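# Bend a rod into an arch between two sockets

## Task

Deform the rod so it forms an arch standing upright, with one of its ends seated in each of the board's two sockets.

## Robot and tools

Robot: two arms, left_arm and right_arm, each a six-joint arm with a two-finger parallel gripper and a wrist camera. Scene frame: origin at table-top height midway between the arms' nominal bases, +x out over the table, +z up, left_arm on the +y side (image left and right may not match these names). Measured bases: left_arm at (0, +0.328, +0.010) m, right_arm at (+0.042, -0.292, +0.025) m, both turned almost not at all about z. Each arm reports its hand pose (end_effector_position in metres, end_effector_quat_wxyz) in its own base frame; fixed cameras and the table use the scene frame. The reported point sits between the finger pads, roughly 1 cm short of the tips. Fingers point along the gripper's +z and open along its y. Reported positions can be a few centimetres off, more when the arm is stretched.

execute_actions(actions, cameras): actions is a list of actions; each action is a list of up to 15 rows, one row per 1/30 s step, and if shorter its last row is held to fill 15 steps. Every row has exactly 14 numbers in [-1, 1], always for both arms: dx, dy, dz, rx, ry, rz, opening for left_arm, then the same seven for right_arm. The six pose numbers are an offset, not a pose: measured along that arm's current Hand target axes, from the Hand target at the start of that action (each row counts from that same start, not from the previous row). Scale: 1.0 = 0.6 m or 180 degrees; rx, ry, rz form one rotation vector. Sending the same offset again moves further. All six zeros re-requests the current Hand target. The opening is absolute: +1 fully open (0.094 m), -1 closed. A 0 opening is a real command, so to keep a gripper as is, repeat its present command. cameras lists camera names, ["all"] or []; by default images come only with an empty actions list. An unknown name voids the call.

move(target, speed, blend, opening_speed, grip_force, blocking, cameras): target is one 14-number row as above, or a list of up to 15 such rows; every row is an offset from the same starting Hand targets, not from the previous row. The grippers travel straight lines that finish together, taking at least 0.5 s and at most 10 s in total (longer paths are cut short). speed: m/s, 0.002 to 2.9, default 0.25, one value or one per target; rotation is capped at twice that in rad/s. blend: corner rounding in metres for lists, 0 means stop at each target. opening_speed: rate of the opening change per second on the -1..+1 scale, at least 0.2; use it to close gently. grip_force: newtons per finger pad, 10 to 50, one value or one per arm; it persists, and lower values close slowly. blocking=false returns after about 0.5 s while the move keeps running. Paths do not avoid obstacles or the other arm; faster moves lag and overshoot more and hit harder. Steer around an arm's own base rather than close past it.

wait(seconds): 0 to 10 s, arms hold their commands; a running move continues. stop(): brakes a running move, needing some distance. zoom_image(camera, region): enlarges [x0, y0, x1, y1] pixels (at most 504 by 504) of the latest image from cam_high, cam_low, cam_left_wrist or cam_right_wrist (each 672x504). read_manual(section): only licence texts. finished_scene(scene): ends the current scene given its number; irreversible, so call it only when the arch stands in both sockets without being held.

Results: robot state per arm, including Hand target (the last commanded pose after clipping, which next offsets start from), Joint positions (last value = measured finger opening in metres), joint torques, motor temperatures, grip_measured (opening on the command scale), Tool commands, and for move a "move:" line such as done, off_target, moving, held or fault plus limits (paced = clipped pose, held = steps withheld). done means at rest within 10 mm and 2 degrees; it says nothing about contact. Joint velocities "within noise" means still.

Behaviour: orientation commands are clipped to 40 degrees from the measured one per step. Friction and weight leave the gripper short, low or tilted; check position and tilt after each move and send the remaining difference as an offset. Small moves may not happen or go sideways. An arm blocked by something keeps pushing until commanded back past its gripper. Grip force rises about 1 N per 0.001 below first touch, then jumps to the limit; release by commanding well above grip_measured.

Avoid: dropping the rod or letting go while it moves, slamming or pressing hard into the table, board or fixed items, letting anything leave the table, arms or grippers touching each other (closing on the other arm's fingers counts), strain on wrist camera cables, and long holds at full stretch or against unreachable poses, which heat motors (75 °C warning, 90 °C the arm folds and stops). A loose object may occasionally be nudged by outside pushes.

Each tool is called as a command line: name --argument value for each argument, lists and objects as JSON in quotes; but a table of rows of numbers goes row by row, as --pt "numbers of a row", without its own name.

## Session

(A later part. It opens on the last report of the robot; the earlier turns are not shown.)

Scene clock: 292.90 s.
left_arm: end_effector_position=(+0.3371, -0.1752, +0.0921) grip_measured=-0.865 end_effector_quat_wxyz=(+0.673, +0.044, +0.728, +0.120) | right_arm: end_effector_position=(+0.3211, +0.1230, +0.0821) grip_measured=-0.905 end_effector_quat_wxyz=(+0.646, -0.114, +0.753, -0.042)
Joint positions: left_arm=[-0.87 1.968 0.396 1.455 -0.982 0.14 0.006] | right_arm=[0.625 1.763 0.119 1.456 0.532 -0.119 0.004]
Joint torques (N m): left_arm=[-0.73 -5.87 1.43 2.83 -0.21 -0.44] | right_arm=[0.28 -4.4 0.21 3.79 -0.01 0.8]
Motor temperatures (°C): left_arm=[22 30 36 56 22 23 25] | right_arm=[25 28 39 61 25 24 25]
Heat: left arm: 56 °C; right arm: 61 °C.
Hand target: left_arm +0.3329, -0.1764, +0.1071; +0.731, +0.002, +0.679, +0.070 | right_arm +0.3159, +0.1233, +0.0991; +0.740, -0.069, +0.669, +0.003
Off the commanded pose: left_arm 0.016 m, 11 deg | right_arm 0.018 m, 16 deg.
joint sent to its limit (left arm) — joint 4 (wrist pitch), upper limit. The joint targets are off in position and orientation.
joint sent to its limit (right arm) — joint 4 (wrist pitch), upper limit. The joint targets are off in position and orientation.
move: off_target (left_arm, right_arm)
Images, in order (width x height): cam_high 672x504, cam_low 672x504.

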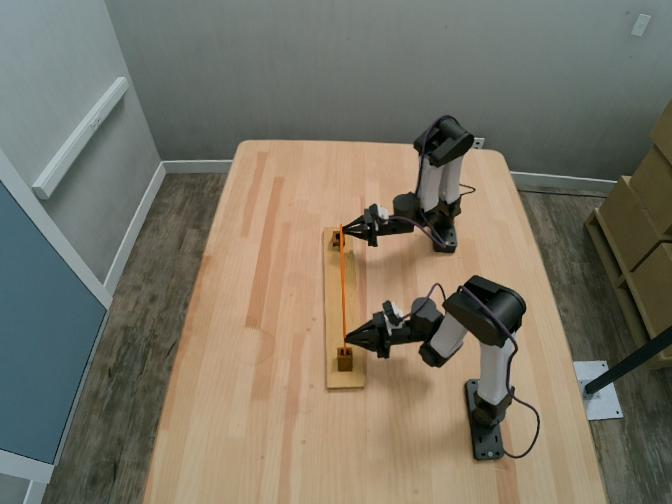

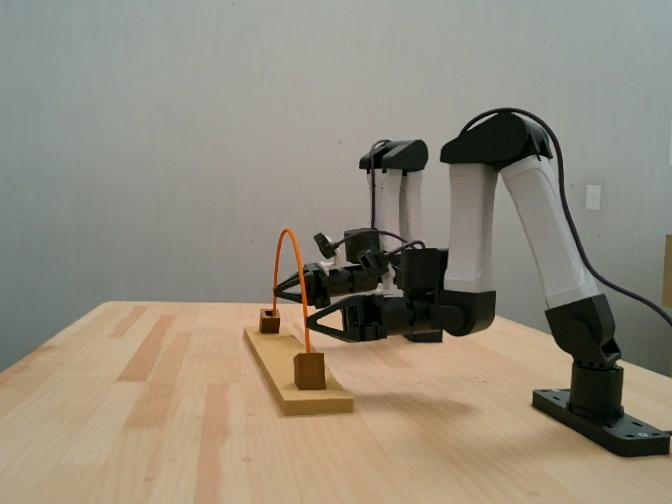

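move --target '[0.0205, 0.0047, -0.0013, 0, 0, 0.01, -1.0, 0.0205, -0.0047, -0.0018, 0, 0, -0.01, -1.0]' --speed 0.04 --cameras '["cam_low", "cam_high"]'

zoom_image --camera "cam_low" --region '[220, 220, 360, 400]'

Scene clock: 298.33 s.
left_arm: end_effector_position=(+0.3354, -0.1759, +0.0924) grip_measured=-0.865 end_effector_quat_wxyz=(+0.674, +0.047, +0.728, +0.118) | right_arm: end_effector_position=(+0.3202, +0.1240, +0.0811) grip_measured=-0.905 end_effector_quat_wxyz=(+0.645, -0.116, +0.754, -0.041)
Joint positions: left_arm=[-0.875 1.963 0.39 1.457 -0.98 0.14 0.006] | right_arm=[0.63 1.766 0.117 1.457 0.533 -0.119 0.004]
Joint torques (N m): left_arm=[-0.16 -3.17 1.18 2.83 -0.17 -0.43] | right_arm=[-0.76 -1.24 0.23 3.76 -0.08 0.64]
Motor temperatures (°C): left_arm=[22 29 35 56 22 23 25] | right_arm=[25 28 39 61 25 24 25]
Heat: left arm: 56 °C; right arm: 61 °C.
Hand target: left_arm +0.3327, -0.1724, +0.0951; +0.730, +0.012, +0.679, +0.082 | right_arm +0.3164, +0.1193, +0.0871; +0.740, -0.080, +0.668, -0.008
Off the commanded pose: left_arm 0.005 m, 10 deg | right_arm 0.009 m, 16 deg.
joint sent to its limit (left arm) — joint 4 (wrist pitch), upper limit. The joint targets are off in orientation, not in position.
joint sent to its limit (right arm) — joint 4 (wrist pitch), upper limit. The joint targets are off in orientation, not in position.
move: off_target (left_arm, right_arm)
Images, in order (width x height): cam_high 672x504, cam_low 672x504.

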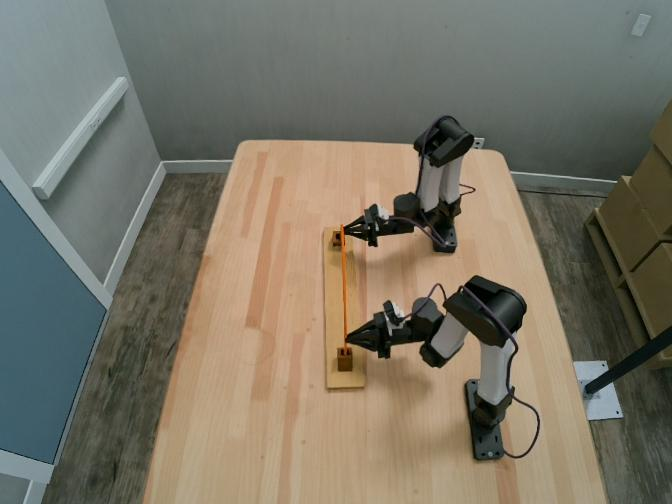

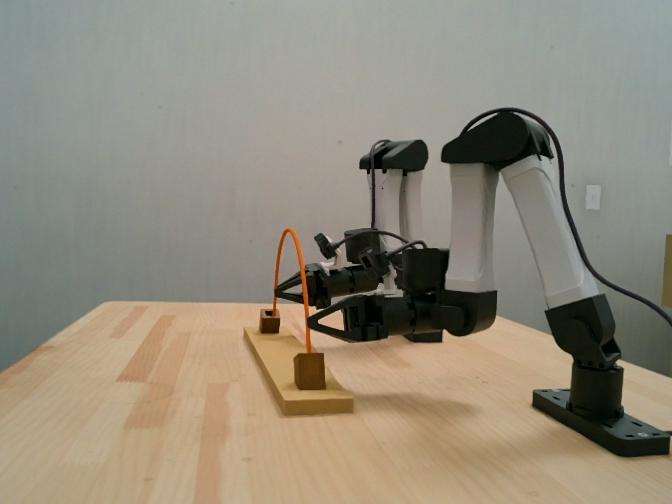

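Scaled by 2.800 from the camera's 672x504 image, which has a finer 960x720 frame.

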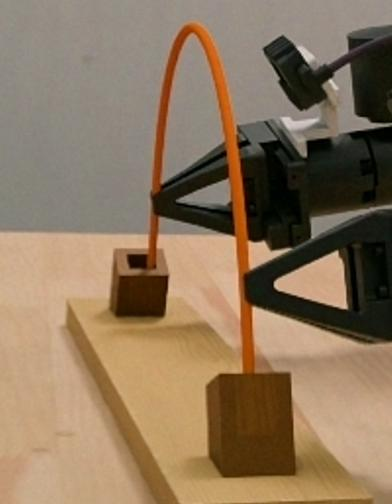

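move --target '[0, 0, 0, 0, 0, 0, 0.2, 0, 0, 0, 0, 0, 0, 0.2]' --speed 0.03 --opening_speed 0.25 --cameras '["all"]'

zoom_image --camera "cam_low" --region '[220, 220, 360, 400]'

Scene clock: 310.07 s.
left_arm: end_effector_position=(+0.3311, -0.1710, +0.0776) grip_measured=+0.197 end_effector_quat_wxyz=(+0.663, +0.044, +0.738, +0.115) | right_arm: end_effector_position=(+0.3135, +0.1175, +0.0655) grip_measured=+0.198 end_effector_quat_wxyz=(+0.627, -0.110, +0.770, -0.039)
Joint positions: left_arm=[-0.875 1.994 0.368 1.457 -0.979 0.091 0.056] | right_arm=[0.625 1.795 0.091 1.457 0.532 -0.077 0.056]
Joint torques (N m): left_arm=[-0.32 -5.31 2.89 2.83 -0.25 -0.02] | right_arm=[-0.1 -3.67 1.99 3.75 0.03 0.25]
Motor temperatures (°C): left_arm=[22 29 35 57 22 23 24] | right_arm=[25 28 38 61 25 24 24]
Heat: left arm: 57 °C; right arm: 61 °C.
Hand target: left_arm +0.3327, -0.1724, +0.0951; +0.730, +0.012, +0.679, +0.082 | right_arm +0.3164, +0.1193, +0.0871; +0.740, -0.080, +0.668, -0.008
Off the commanded pose: left_arm 0.018 m, 11 deg | right_arm 0.022 m, 18 deg.
joint sent to its limit (left arm) — joint 4 (wrist pitch), upper limit. The joint targets are off in orientation, not in position.
joint sent to its limit (right arm) — joint 4 (wrist pitch), upper limit. The joint targets are off in position and orientation.
move: off_target (left_arm, right_arm)
camera_calibration:
cam_left_wrist: T_world_to_cam=[[0.133046, -0.960698, -0.243636, -0.180224], [-0.536675, 0.136832, -0.832621, 0.300848], [0.833234, 0.24153, -0.497378, -0.0773978], [0, 0, 0, 1]] pos_world=[0.249926, -0.195612, 0.168088]
cam_right_wrist: T_world_to_cam=[[0.154977, -0.972328, 0.174815, 0.0624113], [-0.614335, -0.23343, -0.753726, 0.300915], [0.773676, 0.00941486, -0.633512, -0.0815299], [0, 0, 0, 1]] pos_world=[0.238268, 0.131694, 0.164247]

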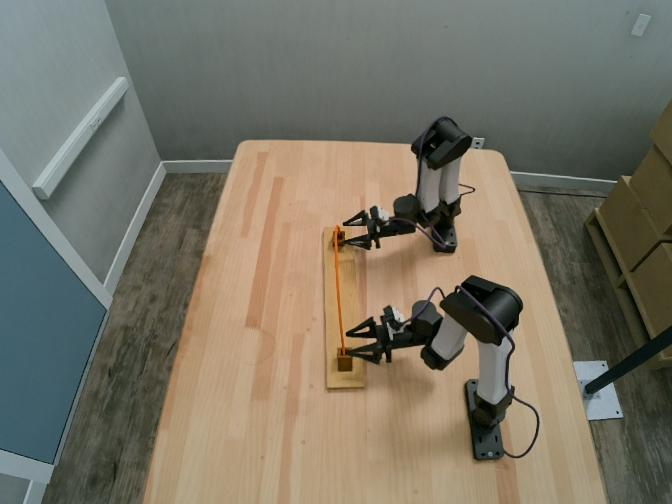

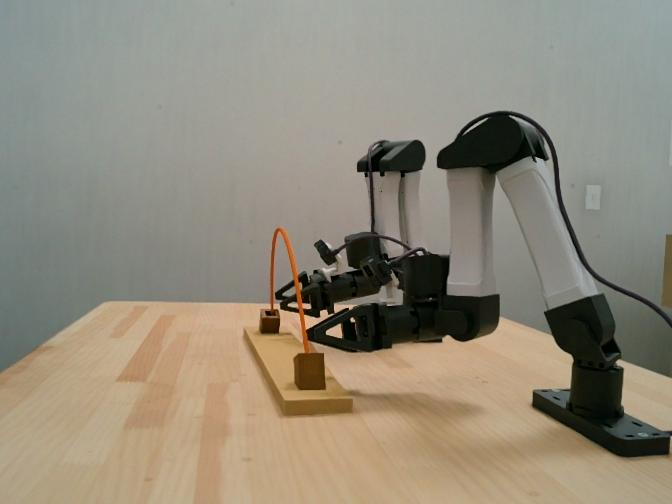

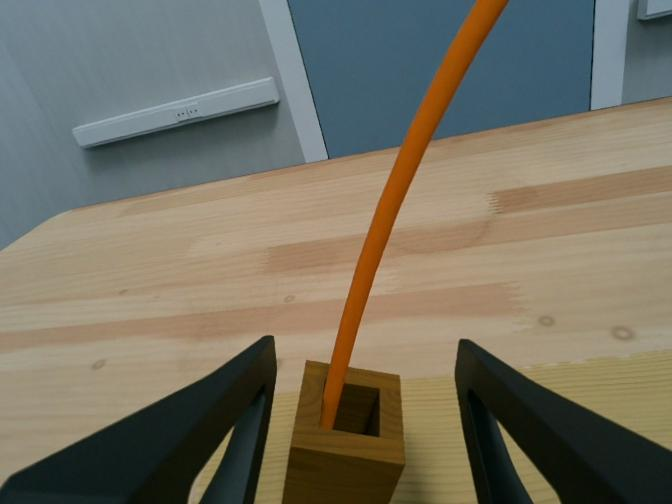

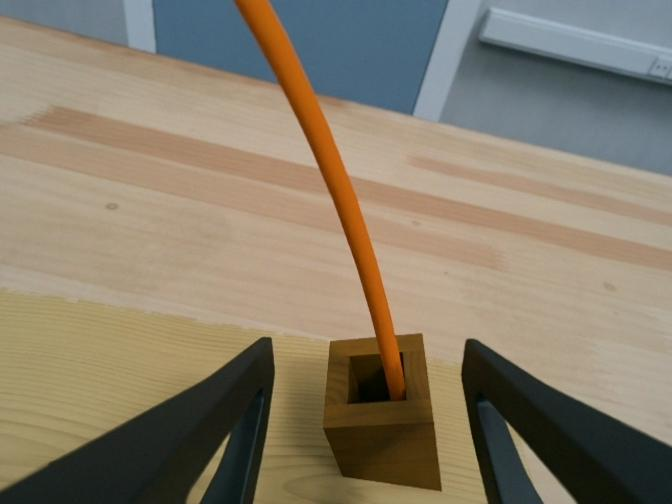

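Scaled by 2.800 from the camera's 672x504 image, which has a finer 960x720 frame.

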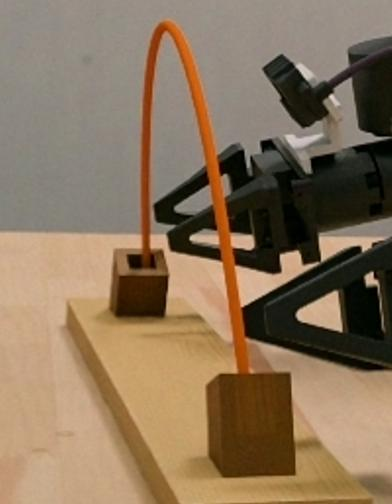

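move --target '[-0.0228, 0.0038, -0.0818, 0, 0, 0, 0.2, -0.0242, -0.0037, -0.0815, 0, 0, 0, 0.2]' --speed 0.05 --cameras '["all"]'

zoom_image --camera "cam_low" --region '[220, 220, 360, 400]'

Scene clock: 317.30 s.
left_arm: end_effector_position=(+0.2821, -0.1755, +0.0804) grip_measured=+0.197 end_effector_quat_wxyz=(+0.665, +0.059, +0.734, +0.126) | right_arm: end_effector_position=(+0.2668, +0.1108, +0.0734) grip_measured=+0.198 end_effector_quat_wxyz=(+0.639, -0.079, +0.759, -0.098)
Joint positions: left_arm=[-1.056 1.935 0.269 1.457 -1.154 0.075 0.056] | right_arm=[0.895 1.732 -0.004 1.457 0.924 -0.031 0.056]
Joint torques (N m): left_arm=[-0.69 -7.43 2.39 2.72 -0.35 -0.01] | right_arm=[0.34 -5.12 1.48 3.53 0.16 0.27]
Motor temperatures (°C): left_arm=[22 30 34 57 22 23 24] | right_arm=[25 28 38 61 25 24 24]
Heat: left arm: 57 °C; right arm: 61 °C.
Hand target: left_arm +0.2829, -0.1765, +0.1051; +0.730, +0.012, +0.679, +0.082 | right_arm +0.2667, +0.1136, +0.0971; +0.740, -0.080, +0.668, -0.008
Off the commanded pose: left_arm 0.025 m, 12 deg | right_arm 0.024 m, 19 deg.
joint sent to its limit (left arm) — joint 4 (wrist pitch), upper limit. The joint targets are off in position and orientation.
joint sent to its limit (right arm) — joint 3 (elbow), lower limit, where the elbow is as bent as it goes; joint 4 (wrist pitch), upper limit. The joint targets are off in position and orientation.
move: off_target (left_arm, right_arm)
camera_calibration:
cam_left_wrist: T_world_to_cam=[[0.126894, -0.951922, -0.278823, -0.171161], [-0.531235, 0.172164, -0.829547, 0.281894], [0.837668, 0.253385, -0.483848, -0.034325], [0, 0, 0, 1]] pos_world=[0.200224, -0.202767, 0.169512]
cam_right_wrist: T_world_to_cam=[[0.0304436, -0.973235, 0.227788, 0.0911529], [-0.604667, -0.199396, -0.771115, 0.271505], [0.795896, -0.114261, -0.594553, -0.0354211], [0, 0, 0, 1]] pos_world=[0.189587, 0.138803, 0.167539]

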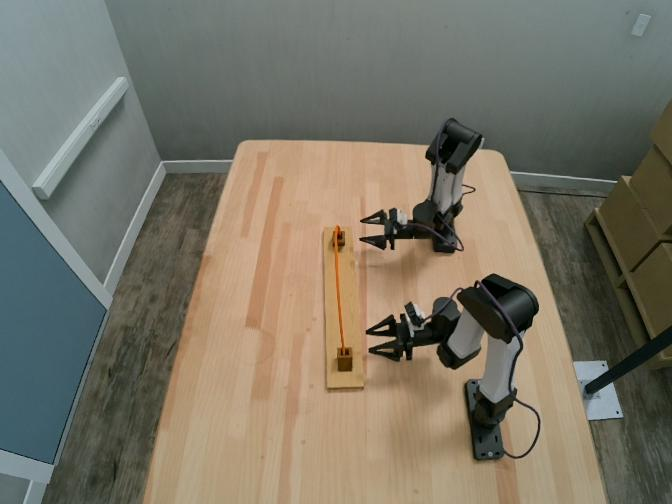

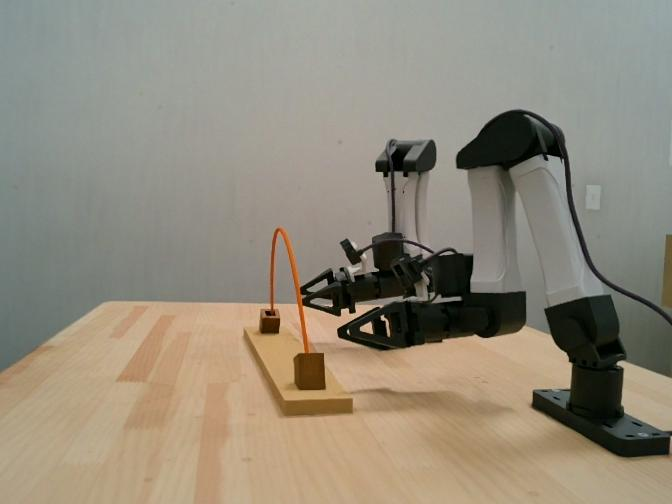

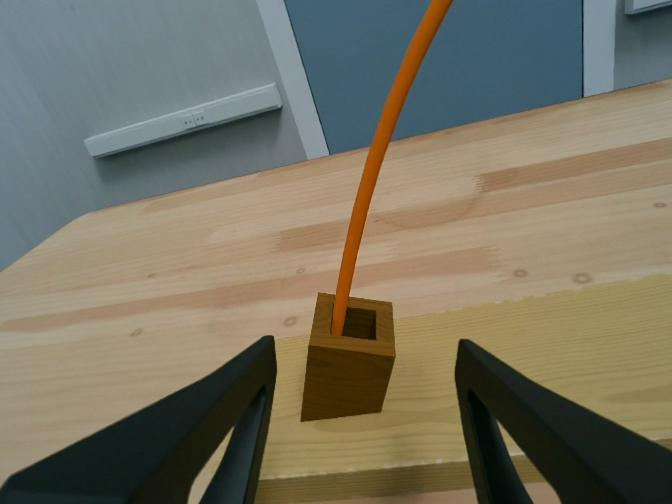

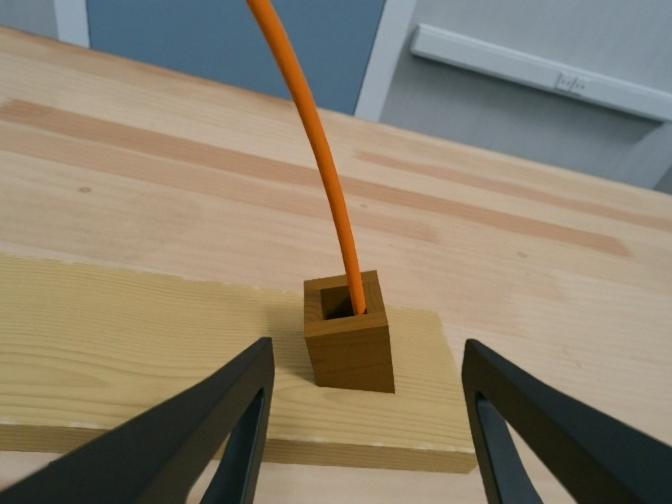

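Scaled by 2.800 from the camera's 672x504 image, which has a finer 960x720 frame.

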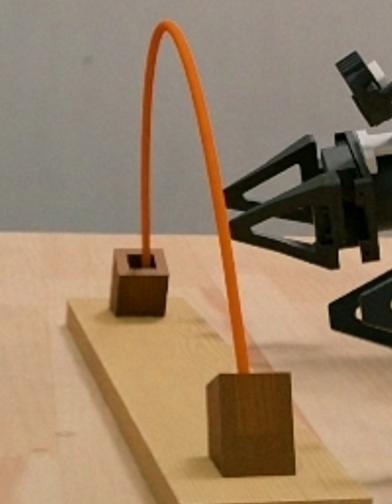

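move --target '[-0.18, 0.0, -0.02, 0, 0, 0, 0.2, -0.18, 0.0, -0.02, 0, 0, 0, 0.2]' --speed 0.1 --cameras '["all"]'

Scene clock: 321.60 s.
left_arm: end_effector_position=(+0.2640, -0.1909, +0.1999) grip_measured=+0.197 end_effector_quat_wxyz=(+0.726, +0.024, +0.681, +0.088) | right_arm: end_effector_position=(+0.2421, +0.1164, +0.1921) grip_measured=+0.198 end_effector_quat_wxyz=(+0.736, -0.077, +0.672, -0.026)
Joint positions: left_arm=[-1.154 1.518 0.327 1.406 -1.232 0.359 0.056] | right_arm=[0.978 0.826 -0.004 0.965 0.895 -0.255 0.056]
Joint torques (N m): left_arm=[-0.7 -5.68 6.38 1.42 -0.1 0.2] | right_arm=[-0.14 -0.83 9.05 1.76 -0.45 0.12]
Motor temperatures (°C): left_arm=[22 30 34 56 22 23 24] | right_arm=[25 28 38 59 25 23 24]
Heat: left arm: 56 °C; right arm: 59 °C.
Hand target: left_arm +0.2640, -0.1923, +0.2109; +0.730, +0.012, +0.679, +0.082 | right_arm +0.2432, +0.1252, +0.2026; +0.740, -0.080, +0.668, -0.008
Off the commanded pose: left_arm 0.011 m, 2 deg | right_arm 0.014 m, 2 deg.
move: off_target (left_arm, right_arm)
camera_calibration:
cam_left_wrist: T_world_to_cam=[[0.144185, -0.976027, -0.163037, -0.182493], [-0.383545, 0.0967579, -0.91844, 0.338472], [0.912197, 0.194957, -0.360399, -0.0129167], [0, 0, 0, 1]] pos_world=[0.167914, -0.20835, 0.276458]
cam_right_wrist: T_world_to_cam=[[0.104259, -0.985266, 0.135573, 0.0716283], [-0.370883, -0.165, -0.913904, 0.3161], [0.922809, 0.0450013, -0.382621, -0.034498], [0, 0, 0, 1]] pos_world=[0.141603, 0.124282, 0.265974]

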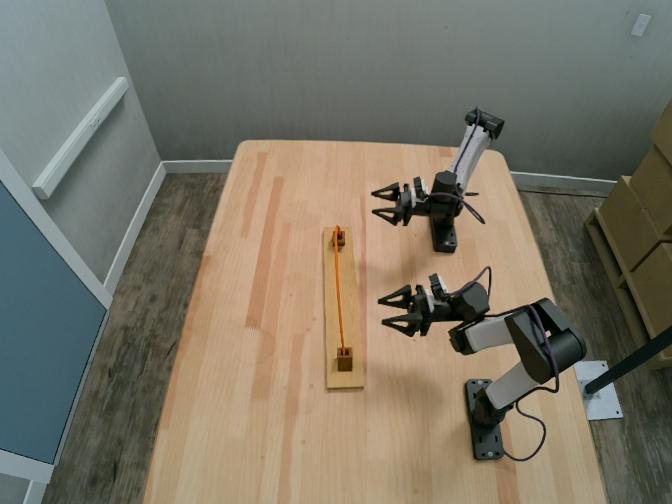

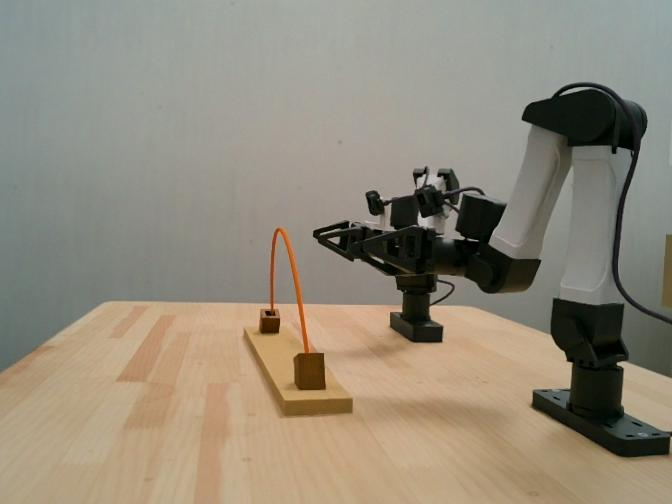

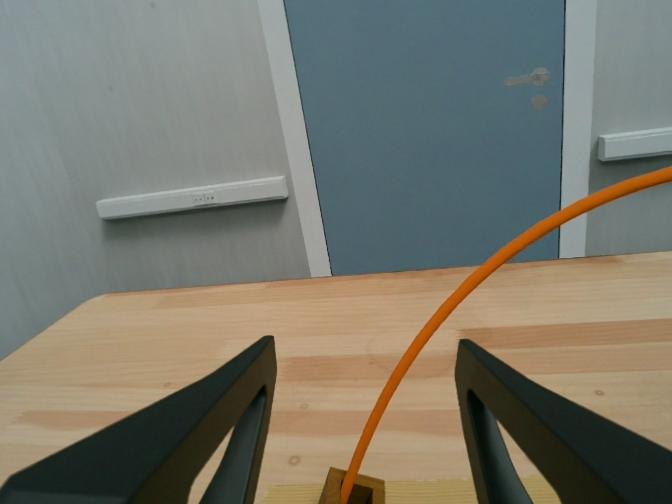

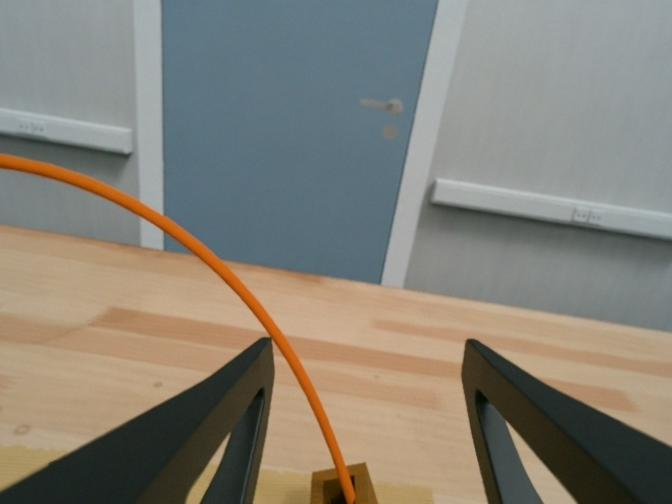

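finished_scene --scene 1

The scene is finished: the task was done.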